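# Press the magnet-marked post's gauge pin fully home

## Task

Find the one post on the checking fixture that has a yellow magnet on it. Drive that post's gauge pin fully in and keep it there for at least one second; afterwards the spring may push it back out. Do not touch the other three gauge pins, and do not move the magnet.

## Robot and tools

Robot: two six-joint arms, left_arm and right_arm, each ending in a two-finger parallel gripper (85 mm max opening) and a wrist camera: cam_left_wrist and cam_right_wrist, both 896x504 pixels.

Frames. Scene frame: origin at table-top height midway between the arms, +z up, +x out over the table, left_arm on the +y side. Calibrated bases: left_arm at (+0.060, +0.928, 0) m, right_arm at (-0.064, -0.817, 0) m, both turned only about 1 to 2 degrees about z. Each arm reports its gripper position (m), quaternion (wxyz) and velocities in its own base frame. Motion offsets are taken along the gripper's own axes at its Hand target: the fingers point along +z, they open and close along y, and the camera block sticks out about 10 cm toward +x. end_effector_position is the point between the closed pads; closed fingertips reach about 19 mm past it.

execute_actions(actions, cameras). actions is a list of actions. Each action is a table of 1 to 15 rows, and each row is one 1/30 s step. The action always lasts 15 steps (0.5 s); if the table is shorter, its last row repeats. A row is one flat list of 18 numbers, each in [-1, 1]. The first 9 are the left arm: dx, dy, dz, rx, ry, rz, then gripper position, force_limit, speed. The last 9 are the same for the right arm. Always send all 18, even when only one arm moves. dx..rz are an offset from that arm's Hand target as it stood when the action began; they are not an absolute pose. Each row counts from that same start, not from the row before. 1.0 equals 0.6 m for dx, dy, dz and 180 degrees for rx, ry, rz, which together form one rotation vector. Sending all six as 0 holds the arm, or re-asks it to reach its Hand target. Gripper position is absolute: +1 is fully open, about -0.8 brings the pads together, and -1 closes until something blocks them. force_limit and speed are also in [-1, 1] (speed is roughly 20, 85 and 150 mm/s at -1, 0 and +1). Re-send the same three gripper numbers to leave a gripper as it is; 0 is a real command. cameras: a list of names, [] for none, or omitted for all.

move(target, speed, blend, stop_force, zero, blocking, cameras). target is one 18-number row in the same layout and scale, or a list of up to 15 such rows. Every row is an offset from the Hand targets at the start of the move, not from the previous row. Each gripper follows a straight path. speed is the top path speed in m/s, from 0.002 to 4.2 (default 0.25); turning is limited to twice that in rad/s. You can give one value, or one per target. blend, in m, rounds the corners of a list. stop_force is in N, 6 to 120, one value for both arms: an arm's path ends when the push against its motion reaches that value. zero (default true) re-zeroes that reading just before the move. blocking=false returns early but cannot be combined with stop_force. All paths end together and last at most 10 s. The result carries a move: line (done, off_target, moving, held, fault) plus limits such as paced or held.

wait(seconds, 0 to 10) lets time run while the arms hold. stop brakes a running move. zoom_image(camera, region=[x0, y0, x1, y1] in image pixels, at most 504x504) enlarges part of the latest image from cam_left_wrist or cam_right_wrist. zero_wrist_force(arm) tares that arm's wrist sensor. read_manual gives licence texts. finished_scene(scene) ends the current scene, taking its number; it cannot be undone.

Results. Hand target is the last commanded pose, and the next offsets count from it. The gripper often stops a little short of it; if so, send the missing distance. Tool commands lists the present gripper commands. object_status: 0 moving, 1 blocked while opening, 2 blocked while closing (gripping), 3 at the requested position. position_measured is in counts: 3 is open, 130 is about 40 mm, 230 means the pads are touching. Wrist force and Wrist torque are in the gripper's axes; a push reads as force from the surface into the arm. Joint torques include gravity. Joint velocities may read "within noise". MOTOR HOT appears at 70 °C. At 85 °C the arm is braked for 30 to 60 s.

Orientation commands are clipped to within 32 degrees of the current orientation. Motion trails commands by about 0.2 s.

Cautions. The arms are stiff: a target even slightly beyond a firm contact, or a net outside force near 150 N, causes a fault stop of about 10 s. So does contact torque at the joint limits (wrist joints 98.4 N m). For pressing, close the gripper and approach from above, slowly (a few cm/s), with stop_force. Set the target only a little past the pin's travel. Then wait at least 1 s, and retract upward without stop_force. A pressing arm keeps pushing until it is commanded back. Do not brush the magnet or the neighbouring pins. Keep both arms apart, because the clearance check is not a guarantee. Avoid paths near an arm's own base. Never knock anything off the table. Avoid hard hits and long stretched-out holds, which heat the motors.

Each tool is called after "Emit:" by a JSON object that holds its "name" and its "arguments".

## Session

Emit:
{"name": "execute_actions", "arguments": {"actions": []}}

Scene clock: 0.00 s.
left_arm: end_effector_position=(+0.6452, +0.5338, +0.3687) position_measured=3 object_status=3 end_effector_quat_wxyz=(+0.054, +0.895, -0.431, +0.101) | right_arm: end_effector_position=(+1.0094, -0.4085, +0.1239) position_measured=3 object_status=3 end_effector_quat_wxyz=(+0.497, -0.362, -0.574, -0.541)
Joint positions: left_arm=[0.541 -1.507 2.094 -2.179 -1.799 -1.706] | right_arm=[2.693 -2.576 -1.22 -2.623 2.507 -0.374]
Joint velocities: within noise
Joint torques (N m): no reading
Motor temperatures (°C): left_arm=[24 36 26 39 35 34] | right_arm=[29 36 36 38 34 39]
Wrist force (N): no reading
Wrist torque (N m): no reading
Wrist force, peak (N): no reading
Hand target: left_arm +0.6452, +0.5338, +0.3687; +0.054, +0.895, -0.431, +0.101 | right_arm +1.0094, -0.4085, +0.1239; +0.497, -0.362, -0.574, -0.541
Tool commands: left_gripper/position=+1.0 left_gripper/force_limit=+1.0 left_gripper/speed=+1.0 right_gripper/position=+1.0 right_gripper/force_limit=+1.0 right_gripper/speed=+1.0

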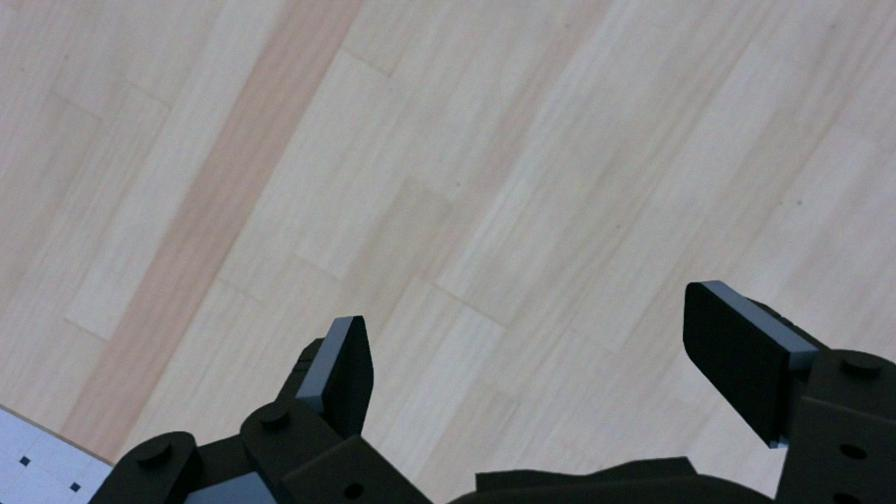

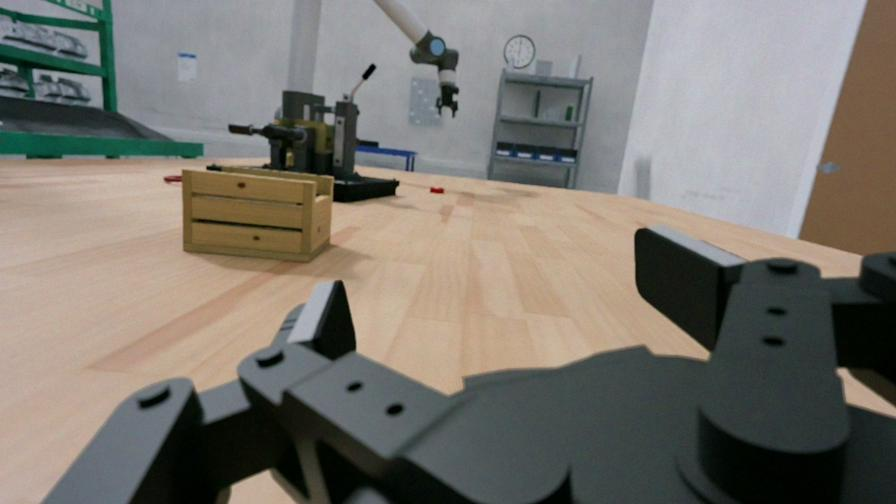

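Emit:
{"name": "move", "arguments": {"target": [0.6458,0.5525,-0.03,0,0,0,1,1,1,0,0,0,0,0,0,1,1,1], "speed": 0.5}}

Emit:
{"name": "move", "arguments": {"target": [0.6458,0.5525,-0.03,0,0,0,1,1,1,0,0,0,0,0,0,1,1,1], "speed": 0.5}}

Scene clock: 2.80 s.
left_arm: end_effector_position=(+0.6193, +0.0360, +0.4771) position_measured=3 object_status=3 end_effector_quat_wxyz=(+0.054, +0.895, -0.431, +0.101) | right_arm: end_effector_position=(+1.0094, -0.4085, +0.1239) position_measured=3 object_status=3 end_effector_quat_wxyz=(+0.497, -0.362, -0.574, -0.541)
Joint positions: left_arm=[-0.184 -1.91 2.291 -2.12 -1.727 -2.442] | right_arm=[2.693 -2.576 -1.22 -2.623 2.507 -0.374]
Joint torques (N m): left_arm=[-7.68 -46.66 -123.21 -6.92 4.71 -4.67] | right_arm=[-0.77 246.4 73.8 -2.95 1.27 -0.26]
Wrist force (N): left_arm=[-0.2 -0.2 0.0] | right_arm=[-0.4 0.4 -0.1]
Wrist torque (N m): left_arm=[-0.07 -0.02 -0.03] | right_arm=[0.07 0.07 0.00]
Wrist force, peak (N): left_arm=[-3.4 -3.0 0.1] | right_arm=[0.1 0.2 0.6]
Hand target: left_arm +0.6194, +0.0359, +0.4772; +0.054, +0.895, -0.431, +0.101 | right_arm +1.0094, -0.4085, +0.1239; +0.497, -0.362, -0.574, -0.541
Off the commanded pose: left_arm 0.000 m, 0 deg | right_arm 0.000 m, 0 deg.
move: done
camera_calibration:
cam_left_wrist: T_world_to_cam=[[-0.854391, -0.519384, -0.0159952, 0.572282], [-0.51845, 0.849972, 0.093574, 0.269016], [-0.0350054, 0.0882415, -0.995484, 0.619475], [0, 0, 0, 1]] pos_world=[0.650109, 0.0139151, 0.600658]

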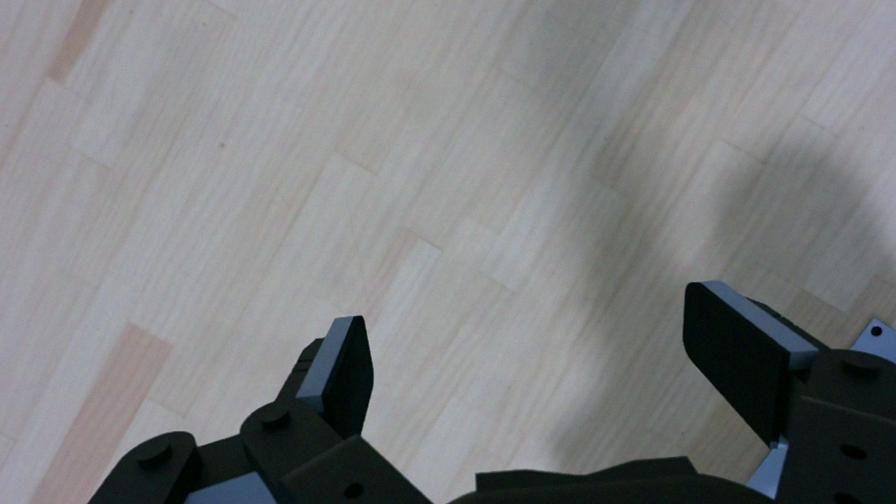

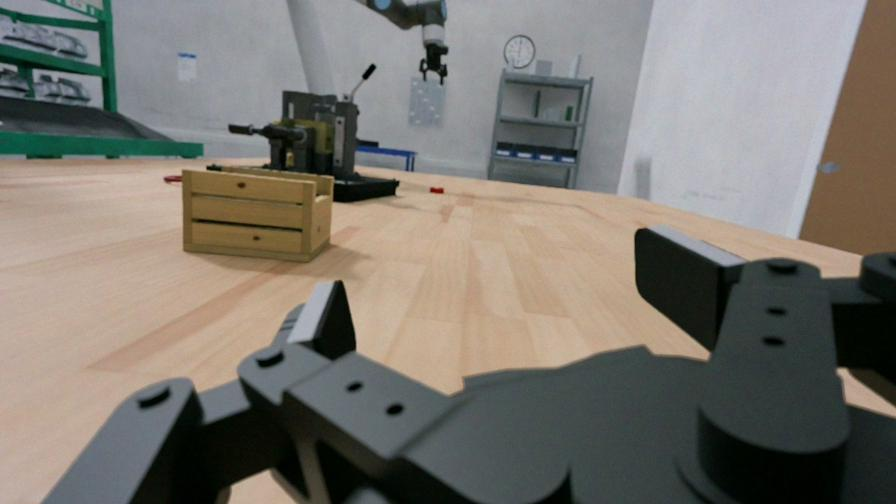

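Scene clock: 4.53 s.
left_arm: end_effector_position=(+0.5935, -0.4618, +0.5857) position_measured=3 object_status=3 end_effector_quat_wxyz=(+0.054, +0.895, -0.431, +0.101) | right_arm: end_effector_position=(+1.0094, -0.4085, +0.1239) position_measured=3 object_status=3 end_effector_quat_wxyz=(+0.497, -0.362, -0.574, -0.541)
Joint positions: left_arm=[-0.931 -1.815 2.087 -2.071 -1.572 -3.176] | right_arm=[2.693 -2.576 -1.22 -2.623 2.507 -0.374]
Joint torques (N m): left_arm=[-31.15 -25.86 -130.28 -8.02 5.05 -2.89] | right_arm=[3.12 247.81 70.23 -2.42 0.44 0.31]
Wrist force (N): left_arm=[0.0 0.1 -0.3] | right_arm=[0.1 0.3 0.1]
Wrist torque (N m): left_arm=[-0.03 0.06 -0.02] | right_arm=[0.06 -0.02 -0.01]
Wrist force, peak (N): left_arm=[3.6 3.4 -0.1] | right_arm=[0.1 0.5 0.5]
Hand target: left_arm +0.5935, -0.4620, +0.5857; +0.054, +0.895, -0.431, +0.101 | right_arm +1.0094, -0.4085, +0.1239; +0.497, -0.362, -0.574, -0.541
Off the commanded pose: left_arm 0.000 m, 0 deg | right_arm 0.000 m, 0 deg.
move: done
camera_calibration:
cam_left_wrist: T_world_to_cam=[[-0.854395, -0.519376, -0.0160802, 0.293493], [-0.518451, 0.849978, 0.0935224, 0.668634], [-0.0349055, 0.0882418, -0.995487, 0.770548], [0, 0, 0, 1]] pos_world=[0.624309, -0.483885, 0.709258]

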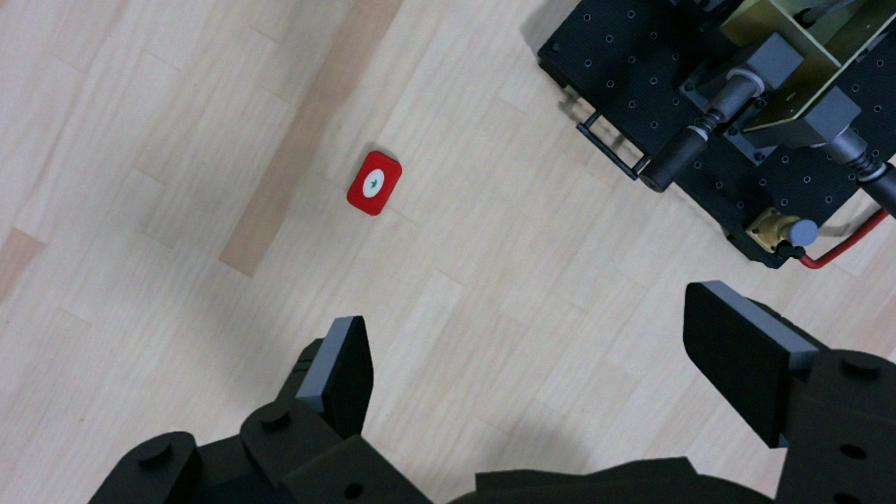

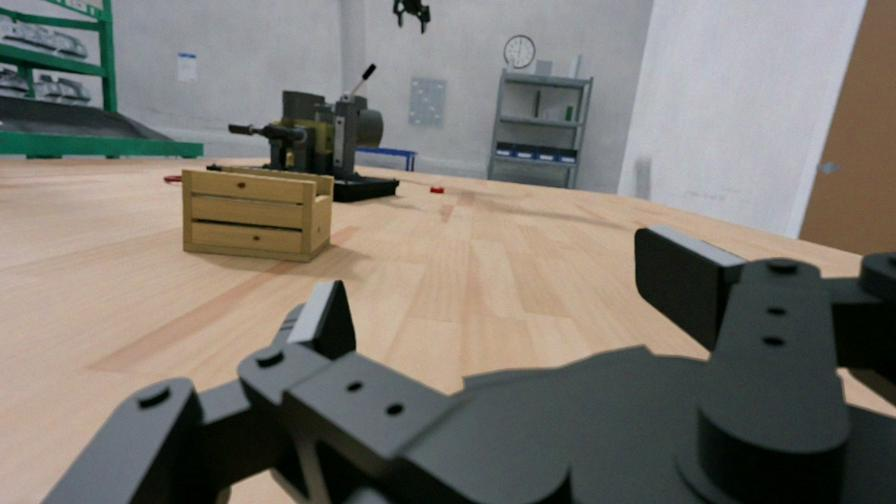

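Emit:
{"name": "move", "arguments": {"target": [0.018,0.533,-0.075,0,0,0,1,1,1,0,0,0,0,0,0,1,1,1], "speed": 0.4, "cameras": ["cam_left_wrist"]}}

Emit:
{"name": "zoom_image", "arguments": {"camera": "cam_left_wrist", "region": [250, 0, 754, 330]}}

Scene clock: 6.53 s.
left_arm: end_effector_position=(+0.3441, -0.6611, +0.6350) position_measured=3 object_status=3 end_effector_quat_wxyz=(+0.054, +0.895, -0.431, +0.101) | right_arm: end_effector_position=(+1.0094, -0.4085, +0.1239) position_measured=3 object_status=3 end_effector_quat_wxyz=(+0.497, -0.362, -0.574, -0.541)
Joint positions: left_arm=[-1.413 -1.844 2.032 -1.963 -1.467 -3.647] | right_arm=[2.693 -2.576 -1.22 -2.623 2.507 -0.374]
Joint torques (N m): left_arm=[-10.02 -19.58 -131.66 -6.68 5.72 -4.72] | right_arm=[-2.92 248.14 72.84 -1.77 1.42 1.1]
Wrist force (N): left_arm=[0.2 -0.7 -0.1] | right_arm=[0.0 0.4 0.3]
Wrist torque (N m): left_arm=[-0.08 -0.03 0.04] | right_arm=[0.07 0.00 0.00]
Wrist force, peak (N): left_arm=[-0.1 -4.3 0.2] | right_arm=[0.2 0.4 0.4]
Hand target: left_arm +0.3440, -0.6613, +0.6350; +0.054, +0.895, -0.431, +0.101 | right_arm +1.0094, -0.4085, +0.1239; +0.497, -0.362, -0.574, -0.541
Off the commanded pose: left_arm 0.000 m, 0 deg | right_arm 0.000 m, 0 deg.
move: done
camera_calibration:
cam_left_wrist: T_world_to_cam=[[-0.854395, -0.519376, -0.0160802, -0.0223636], [-0.518451, 0.849978, 0.0935224, 0.704207], [-0.0349055, 0.0882418, -0.995487, 0.828515], [0, 0, 0, 1]] pos_world=[0.374909, -0.683285, 0.758558]
Images, in order (width x height): cam_left_wrist 896x504.

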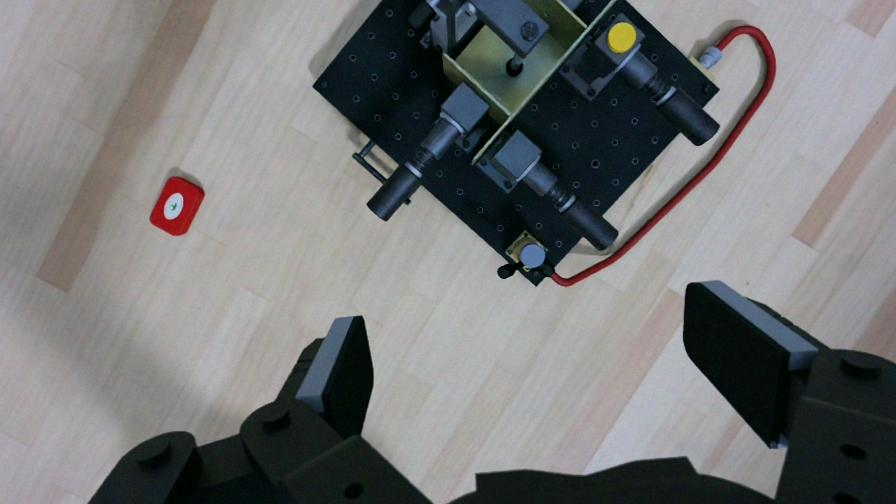

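Scaled by 1.000.

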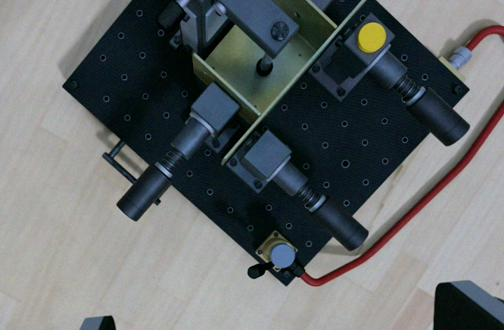

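Emit:
{"name": "move", "arguments": {"target": [0.187,0.608,0.418,-0.025,-0.0706,0.2435,1,1,1,0,0,0,0,0,0,1,1,1], "speed": 0.4, "cameras": ["cam_left_wrist"]}}

Scene clock: 10.40 s.
left_arm: end_effector_position=(+0.1607, -1.0197, +0.4197) position_measured=3 object_status=3 end_effector_quat_wxyz=(+0.000, -0.673, +0.740, +0.000) | right_arm: end_effector_position=(+1.0094, -0.4085, +0.1239) position_measured=3 object_status=3 end_effector_quat_wxyz=(+0.497, -0.362, -0.574, -0.541)
Joint positions: left_arm=[-1.61 -1.339 1.792 -2.023 -1.571 -3.087] | right_arm=[2.693 -2.576 -1.22 -2.623 2.507 -0.374]
Joint torques (N m): left_arm=[-19.7 -114.05 -125.51 -7.17 -4.38 2.35] | right_arm=[-2.59 254.58 72.75 -0.96 3 2.42]
Wrist force (N): left_arm=[0.0 -0.2 0.3] | right_arm=[-0.1 0.5 0.5]
Wrist torque (N m): left_arm=[-0.11 -0.12 0.07] | right_arm=[0.10 0.03 0.00]
Wrist force, peak (N): left_arm=[4.0 1.2 2.6] | right_arm=[0.3 0.7 0.4]
Hand target: left_arm +0.1606, -1.0198, +0.4196; +0.000, -0.673, +0.740, +0.000 | right_arm +1.0094, -0.4085, +0.1239; +0.497, -0.362, -0.574, -0.541
Off the commanded pose: left_arm 0.000 m, 0 deg | right_arm 0.000 m, 0 deg.
move: done
camera_calibration:
cam_left_wrist: T_world_to_cam=[[-0.975164, 0.221447, 0.00395211, 0.397699], [0.211261, 0.924655, 0.31683, 0.799136], [0.0665069, 0.309797, -0.948474, 0.82927], [0, 0, 0, 1]] pos_world=[0.163843, -1.0839, 0.531778]
Images, in order (width x height): cam_left_wrist 896x504.

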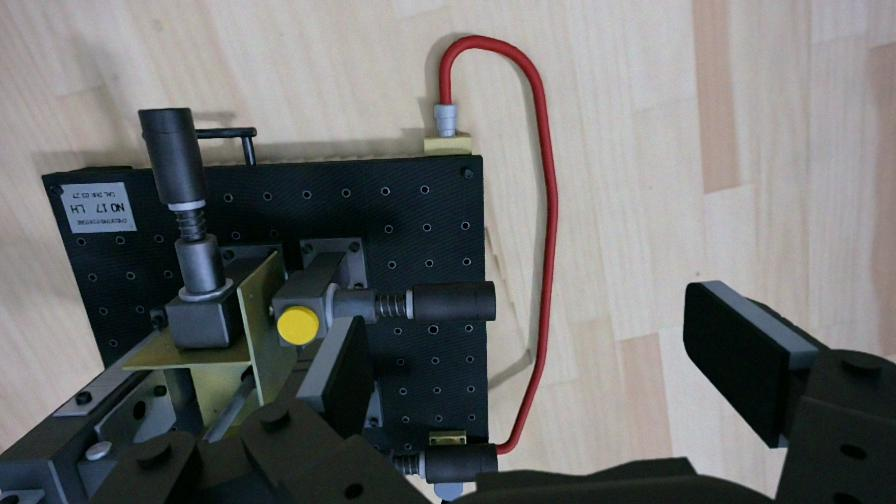

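Emit:
{"name": "move", "arguments": {"target": [-0.1845,0.1693,0.1993,0.2498,0.0109,0.0263,-1,0,0,0,0,0,0,0,0,1,1,1], "speed": 0.3, "cameras": ["cam_left_wrist"]}}

Scene clock: 14.47 s.
left_arm: end_effector_position=(+0.0700, -0.9000, +0.3002) position_measured=232 object_status=3 end_effector_quat_wxyz=(+0.245, -0.591, +0.710, -0.294) | right_arm: end_effector_position=(+1.0094, -0.4085, +0.1239) position_measured=3 object_status=3 end_effector_quat_wxyz=(+0.497, -0.362, -0.574, -0.541)
Joint positions: left_arm=[-1.992 -1.372 2.14 -2.105 -0.814 -3.475] | right_arm=[2.693 -2.576 -1.22 -2.623 2.507 -0.374]
Joint torques (N m): left_arm=[-16.58 -88.96 -56.89 -4.53 8.42 -2.31] | right_arm=[-3.58 257.11 75.67 -0.51 3.59 2.74]
Wrist force (N): left_arm=[0.7 -0.3 1.2] | right_arm=[0.0 0.3 0.2]
Wrist torque (N m): left_arm=[0.04 -0.23 0.02] | right_arm=[0.05 -0.01 0.00]
Wrist force, peak (N): left_arm=[1.2 -2.4 -0.6] | right_arm=[0.2 0.7 0.1]
Hand target: left_arm +0.0700, -0.8999, +0.3001; +0.245, -0.591, +0.710, -0.294 | right_arm +1.0094, -0.4085, +0.1239; +0.497, -0.362, -0.574, -0.541
Off the commanded pose: left_arm 0.000 m, 0 deg | right_arm 0.000 m, 0 deg.
move: done
camera_calibration:
cam_left_wrist: T_world_to_cam=[[-0.669263, 0.254384, -0.698123, 0.502223], [0.035886, 0.949538, 0.311592, 0.781728], [0.742159, 0.183484, -0.644619, 0.432697], [0, 0, 0, 1]] pos_world=[-0.0130643, -0.949431, 0.385958]
Images, in order (width x height): cam_left_wrist 896x504.

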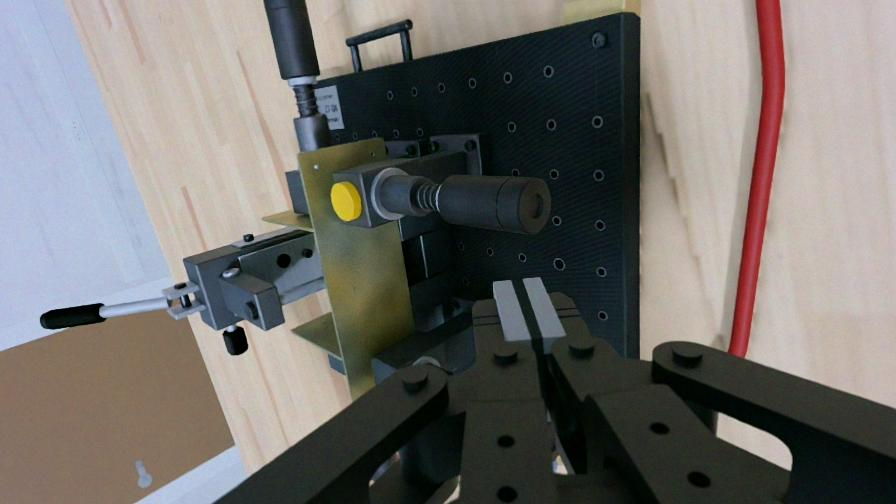

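Emit:
{"name": "zoom_image", "arguments": {"camera": "cam_left_wrist", "region": [320, 130, 620, 330]}}

Scaled by 1.680 from the camera's 896x504 image, which has a finer 1280x720 frame.

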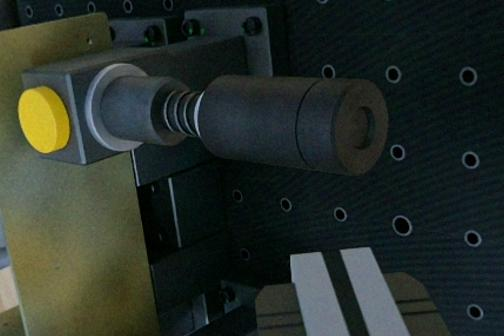

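Emit:
{"name": "move", "arguments": {"target": [-0.0042,0.1082,0.2005,0,0,0,-1,0,0,0,0,0,0,0,0,1,1,1], "speed": 0.2, "cameras": ["cam_left_wrist"]}}

Emit:
{"name": "zoom_image", "arguments": {"camera": "cam_left_wrist", "region": [200, 100, 620, 400]}}

Scene clock: 17.13 s.
left_arm: end_effector_position=(+0.1089, -0.9044, +0.1692) position_measured=232 object_status=3 end_effector_quat_wxyz=(+0.245, -0.591, +0.710, -0.294) | right_arm: end_effector_position=(+1.0094, -0.4085, +0.1239) position_measured=3 object_status=3 end_effector_quat_wxyz=(+0.497, -0.362, -0.574, -0.541)
Joint positions: left_arm=[-1.948 -1.226 2.217 -2.369 -0.805 -3.415] | right_arm=[2.693 -2.576 -1.22 -2.623 2.507 -0.374]
Joint torques (N m): left_arm=[16.65 -114.62 -38.83 -14.38 8.99 2.02] | right_arm=[-1.82 253.39 75.94 -0.36 3.63 3.62]
Wrist force (N): left_arm=[0.9 -0.4 1.1] | right_arm=[0.1 0.1 0.3]
Wrist torque (N m): left_arm=[0.03 -0.25 0.09] | right_arm=[0.02 -0.03 -0.01]
Wrist force, peak (N): left_arm=[0.7 0.5 3.5] | right_arm=[0.5 0.5 0.3]
Hand target: left_arm +0.1089, -0.9044, +0.1691; +0.245, -0.591, +0.710, -0.294 | right_arm +1.0094, -0.4085, +0.1239; +0.497, -0.362, -0.574, -0.541
Off the commanded pose: left_arm 0.000 m, 0 deg | right_arm 0.000 m, 0 deg.
move: done
camera_calibration:
cam_left_wrist: T_world_to_cam=[[-0.669163, 0.254347, -0.698232, 0.437845], [0.0358168, 0.949548, 0.311569, 0.82535], [0.742252, 0.183482, -0.644512, 0.320232], [0, 0, 0, 1]] pos_world=[0.0257359, -0.953831, 0.254957]
Images, in order (width x height): cam_left_wrist 896x504.

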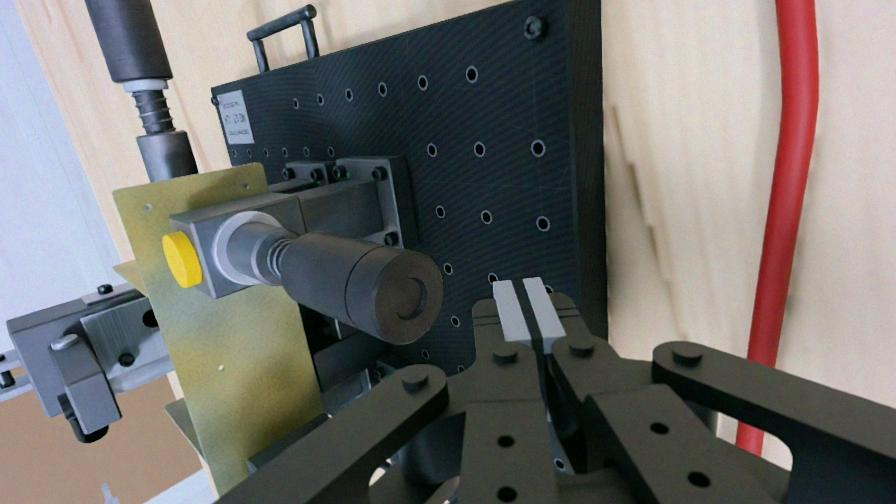

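Scaled by 1.200 from the camera's 896x504 image, which has a finer 1280x720 frame.

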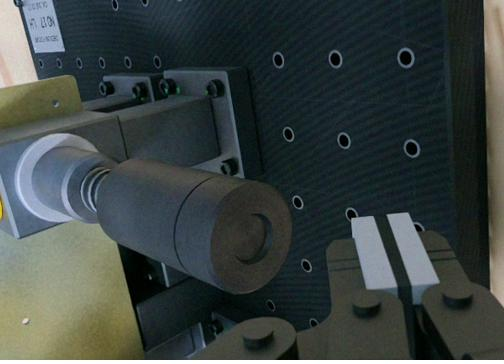

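Emit:
{"name": "move", "arguments": {"target": [0,-0.0283,0.0283,0,0,0,-1,0,0,0,0,0,0,0,0,1,1,1], "speed": 0.1, "cameras": ["cam_left_wrist"]}}

Emit:
{"name": "move", "arguments": {"target": [0,-0.0648,0.0648,0,0,0,-1,0,0,0,0,0,0,0,0,1,1,1], "speed": 0.01, "stop_force": 40, "cameras": ["cam_left_wrist"]}}

Scene clock: 18.60 s.
left_arm: end_effector_position=(+0.1324, -0.9087, +0.1691) position_measured=232 object_status=3 end_effector_quat_wxyz=(+0.245, -0.591, +0.710, -0.294) | right_arm: end_effector_position=(+1.0094, -0.4085, +0.1239) position_measured=3 object_status=3 end_effector_quat_wxyz=(+0.497, -0.362, -0.574, -0.541)
Joint positions: left_arm=[-1.92 -1.22 2.218 -2.402 -0.8 -3.377] | right_arm=[2.693 -2.576 -1.22 -2.623 2.507 -0.374]
Joint torques (N m): left_arm=[18.29 -110.16 -41.01 -13.39 9.63 1.18] | right_arm=[-1.5 255.76 74.51 -0.69 3.12 3.58]
Wrist force (N): left_arm=[0.9 -0.8 1.1] | right_arm=[0.4 0.0 0.0]
Wrist torque (N m): left_arm=[-0.07 -0.25 0.09] | right_arm=[0.00 -0.07 0.00]
Wrist force, peak (N): left_arm=[0.8 -1.1 1.7] | right_arm=[0.2 0.5 0.8]
Hand target: left_arm +0.1325, -0.9088, +0.1691; +0.245, -0.591, +0.710, -0.294 | right_arm +1.0094, -0.4085, +0.1239; +0.497, -0.362, -0.574, -0.541
Off the commanded pose: left_arm 0.000 m, 0 deg | right_arm 0.000 m, 0 deg.
move: done
camera_calibration:
cam_left_wrist: T_world_to_cam=[[-0.669182, 0.254342, -0.698216, 0.454653], [0.0357462, 0.949531, 0.31163, 0.828591], [0.742238, 0.183579, -0.644501, 0.303529], [0, 0, 0, 1]] pos_world=[0.0493358, -0.958131, 0.254857]
Images, in order (width x height): cam_left_wrist 896x504.

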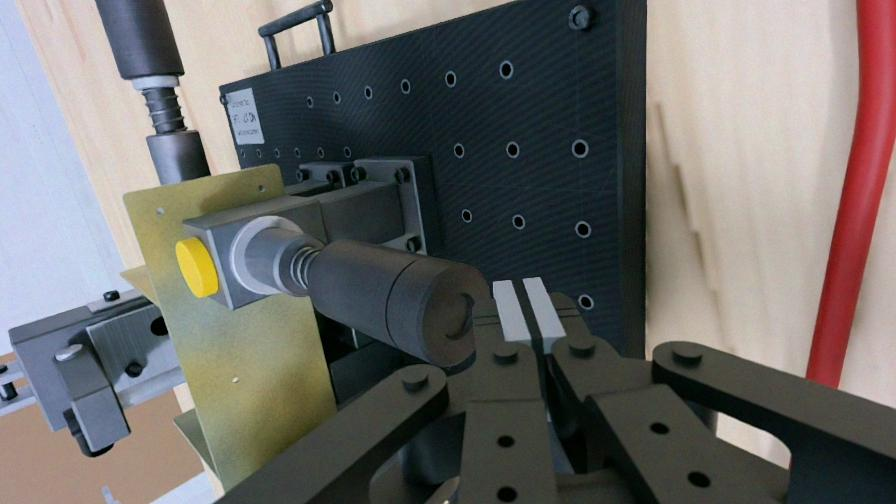

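Scene clock: 23.13 s.
left_arm: end_effector_position=(+0.1662, -0.9150, +0.1691) position_measured=232 object_status=3 end_effector_quat_wxyz=(+0.245, -0.591, +0.710, -0.294) | right_arm: end_effector_position=(+1.0094, -0.4085, +0.1239) position_measured=3 object_status=3 end_effector_quat_wxyz=(+0.497, -0.362, -0.574, -0.541)
Joint positions: left_arm=[-1.88 -1.211 2.217 -2.449 -0.794 -3.322] | right_arm=[2.693 -2.576 -1.22 -2.623 2.507 -0.374]
Joint torques (N m): left_arm=[11.86 -155.71 -59.84 -6.28 14.88 -3.65] | right_arm=[-1.9 255.4 73.77 -0.52 3.44 4.07]
Wrist force (N): left_arm=[-4.2 22.2 -29.3] | right_arm=[0.0 0.2 0.3]
Wrist torque (N m): left_arm=[-0.25 -0.39 -0.01] | right_arm=[0.04 0.00 0.00]
Wrist force, peak (N): left_arm=[-10.3 37.8 -50.3] | right_arm=[0.1 0.3 0.8]
Hand target: left_arm +0.1662, -0.9149, +0.1691; +0.245, -0.591, +0.710, -0.294 (not the last commanded pose) | right_arm +1.0094, -0.4085, +0.1239; +0.497, -0.362, -0.574, -0.541
Off the commanded pose: left_arm 0.021 m, 0 deg | right_arm 0.000 m, 0 deg.
move: contact (left_arm)
camera_calibration:
cam_left_wrist: T_world_to_cam=[[-0.669182, 0.254342, -0.698216, 0.478874], [0.0357462, 0.949531, 0.31163, 0.833364], [0.742238, 0.183579, -0.644501, 0.279598], [0, 0, 0, 1]] pos_world=[0.0831358, -0.964431, 0.254857]
Images, in order (width x height): cam_left_wrist 896x504.

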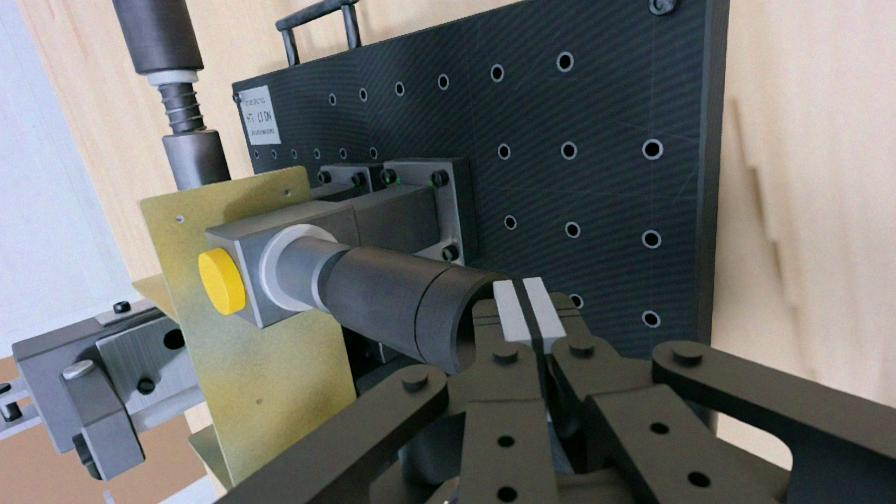

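Emit:
{"name": "zoom_image", "arguments": {"camera": "cam_left_wrist", "region": [200, 180, 500, 380]}}

Scaled by 1.680 from the camera's 896x504 image, which has a finer 1280x720 frame.

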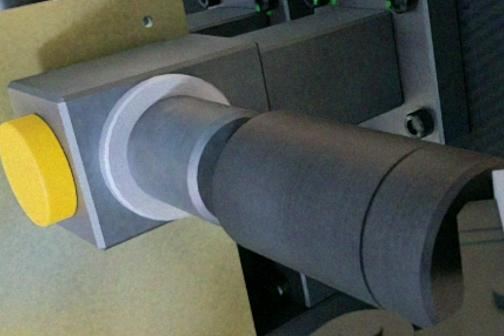

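Emit:
{"name": "move", "arguments": {"target": [0,-0.0047,0.0047,0,0,0,-1,0,0,0,0,0,0,0,0,1,1,1], "speed": 0.005, "stop_force": 20, "cameras": ["cam_left_wrist"]}}

Emit:
{"name": "wait", "arguments": {"seconds": 1.2, "cameras": ["cam_left_wrist"]}}

Emit:
{"name": "zoom_image", "arguments": {"camera": "cam_left_wrist", "region": [200, 180, 500, 380]}}

Scene clock: 24.67 s.
left_arm: end_effector_position=(+0.1665, -0.9150, +0.1692) position_measured=232 object_status=3 end_effector_quat_wxyz=(+0.245, -0.591, +0.710, -0.294) | right_arm: end_effector_position=(+1.0094, -0.4085, +0.1239) position_measured=3 object_status=3 end_effector_quat_wxyz=(+0.497, -0.362, -0.574, -0.541)
Joint positions: left_arm=[-1.88 -1.211 2.217 -2.45 -0.794 -3.321] | right_arm=[2.693 -2.576 -1.22 -2.623 2.507 -0.374]
Joint torques (N m): left_arm=[23.13 -148.45 -53.12 -5 19.02 -3.83] | right_arm=[-2.27 255.55 75.38 -0.67 3.43 3.75]
Wrist force (N): left_arm=[-7.4 35.7 -47.3] | right_arm=[0.0 0.2 0.4]
Wrist torque (N m): left_arm=[-0.39 -0.47 -0.06] | right_arm=[0.04 0.00 0.00]
Wrist force, peak (N): left_arm=[-13.3 42.6 -53.2] | right_arm=[0.1 0.6 0.5]
Hand target: left_arm +0.1664, -0.9150, +0.1692; +0.245, -0.591, +0.710, -0.294 (not the last commanded pose) | right_arm +1.0094, -0.4085, +0.1239; +0.497, -0.362, -0.574, -0.541
Off the commanded pose: left_arm 0.004 m, 0 deg | right_arm 0.000 m, 0 deg.
move: contact (left_arm)
camera_calibration:
cam_left_wrist: T_world_to_cam=[[-0.669213, 0.254331, -0.698191, 0.479063], [0.0358158, 0.94955, 0.311564, 0.833355], [0.742207, 0.183497, -0.64456, 0.279453], [0, 0, 0, 1]] pos_world=[0.0833358, -0.964431, 0.254957]
Images, in order (width x height): cam_left_wrist 896x504.

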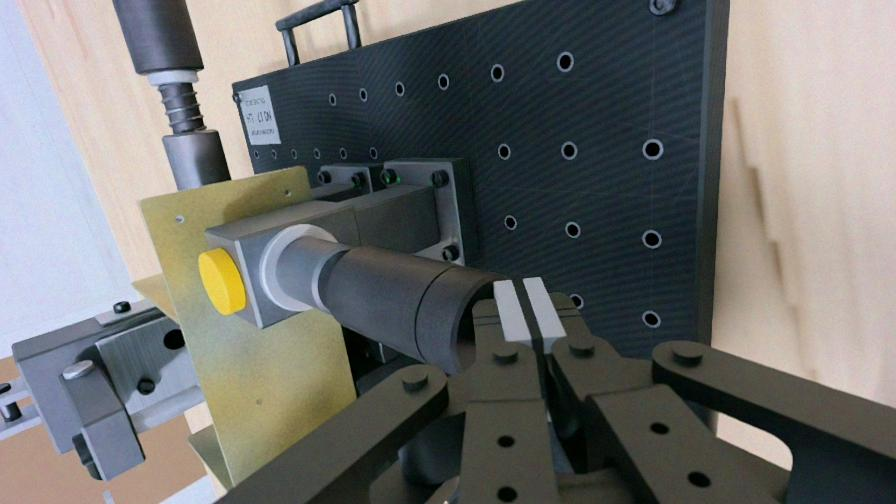

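Scene clock: 25.87 s.
left_arm: end_effector_position=(+0.1665, -0.9150, +0.1692) position_measured=232 object_status=3 end_effector_quat_wxyz=(+0.245, -0.591, +0.710, -0.294) | right_arm: end_effector_position=(+1.0094, -0.4085, +0.1239) position_measured=3 object_status=3 end_effector_quat_wxyz=(+0.497, -0.362, -0.574, -0.541)
Joint positions: left_arm=[-1.88 -1.211 2.217 -2.45 -0.794 -3.321] | right_arm=[2.693 -2.576 -1.22 -2.623 2.507 -0.374]
Joint torques (N m): left_arm=[26.2 -153.25 -57.45 -6.72 20.94 -4.07] | right_arm=[-5.66 252.67 75.31 -1.36 3.48 4.09]
Wrist force (N): left_arm=[-7.6 35.3 -46.4] | right_arm=[0.1 0.3 0.3]
Wrist torque (N m): left_arm=[-0.40 -0.47 -0.06] | right_arm=[0.06 -0.01 0.00]
Wrist force, peak (N): left_arm=[-7.6 35.7 -47.4] | right_arm=[0.2 0.5 0.5]
Hand target: left_arm +0.1664, -0.9150, +0.1692; +0.245, -0.591, +0.710, -0.294 (not the last commanded pose) | right_arm +1.0094, -0.4085, +0.1239; +0.497, -0.362, -0.574, -0.541
Tool commands: left_gripper/position=-1.0 left_gripper/force_limit=+0.0 left_gripper/speed=+0.0 right_gripper/position=+1.0 right_gripper/force_limit=+1.0 right_gripper/speed=+1.0
Off the commanded pose: left_arm 0.004 m, 0 deg | right_arm 0.000 m, 0 deg.
wait: 1.20 s; at rest by 0.17 s
camera_calibration:
cam_left_wrist: T_world_to_cam=[[-0.669213, 0.254331, -0.698191, 0.479063], [0.0358158, 0.94955, 0.311564, 0.833355], [0.742207, 0.183497, -0.64456, 0.279453], [0, 0, 0, 1]] pos_world=[0.0833358, -0.964431, 0.254957]
Images, in order (width x height): cam_left_wrist 896x504.

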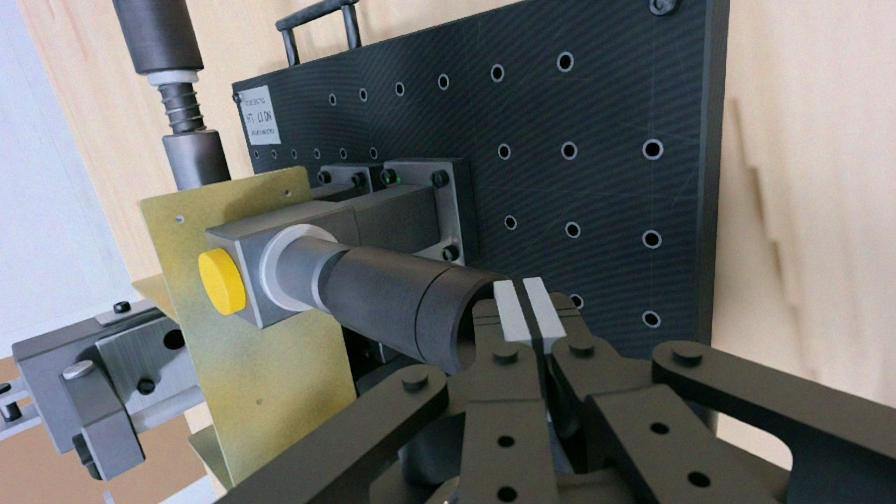

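Scaled by 1.680 from the camera's 896x504 image, which has a finer 1280x720 frame.

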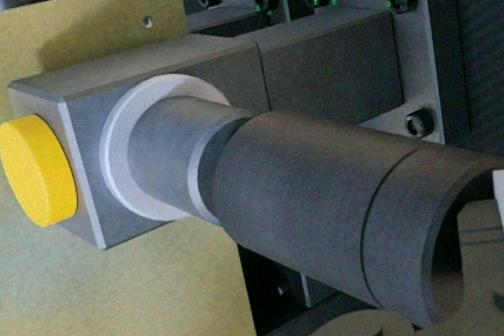

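Emit:
{"name": "move", "arguments": {"target": [[0,0.035,-0.035,0,0,0,-1,0,0,0,0,0,0,0,0,1,1,1],[0,0.08,-0.08,0,0,0,-1,0,0,0,0,0,0,0,0,1,1,1]], "speed": [0.05, 0.15], "cameras": ["cam_left_wrist"]}}

Emit:
{"name": "finished_scene", "arguments": {"scene": 1}}

Scene clock: 27.50 s.
left_arm: end_effector_position=(+0.0998, -0.9028, +0.1692) position_measured=232 object_status=3 end_effector_quat_wxyz=(+0.245, -0.591, +0.710, -0.294) | right_arm: end_effector_position=(+1.0094, -0.4085, +0.1239) position_measured=3 object_status=3 end_effector_quat_wxyz=(+0.497, -0.362, -0.574, -0.541)
Joint positions: left_arm=[-1.959 -1.228 2.216 -2.357 -0.807 -3.429] | right_arm=[2.693 -2.576 -1.22 -2.623 2.507 -0.374]
Joint torques (N m): left_arm=[-4.84 -159.26 -89.2 -5.3 -1.54 -4.12] | right_arm=[-2.3 252.59 76.68 -1.01 4.08 3.58]
Wrist force (N): left_arm=[-0.3 1.7 0.8] | right_arm=[-0.1 0.2 0.4]
Wrist torque (N m): left_arm=[0.42 -0.03 0.08] | right_arm=[0.04 0.01 0.00]
Wrist force, peak (N): left_arm=[-8.0 35.3 -46.4] | right_arm=[0.1 0.3 0.6]
Hand target: left_arm +0.0997, -0.9028, +0.1692; +0.245, -0.591, +0.710, -0.294 | right_arm +1.0094, -0.4085, +0.1239; +0.497, -0.362, -0.574, -0.541
Off the commanded pose: left_arm 0.000 m, 0 deg | right_arm 0.000 m, 0 deg.
move: done
camera_calibration:
cam_left_wrist: T_world_to_cam=[[-0.669163, 0.254344, -0.698233, 0.431346], [0.0358144, 0.949549, 0.311567, 0.824158], [0.742252, 0.183482, -0.644512, 0.326693], [0, 0, 0, 1]] pos_world=[0.0166359, -0.952231, 0.254957]
Images, in order (width x height): cam_left_wrist 896x504.

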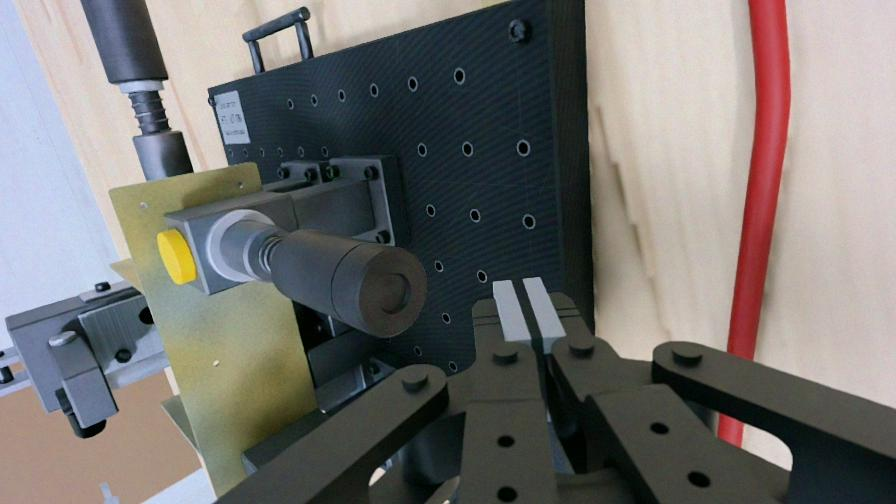

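The scene is finished: the task was done.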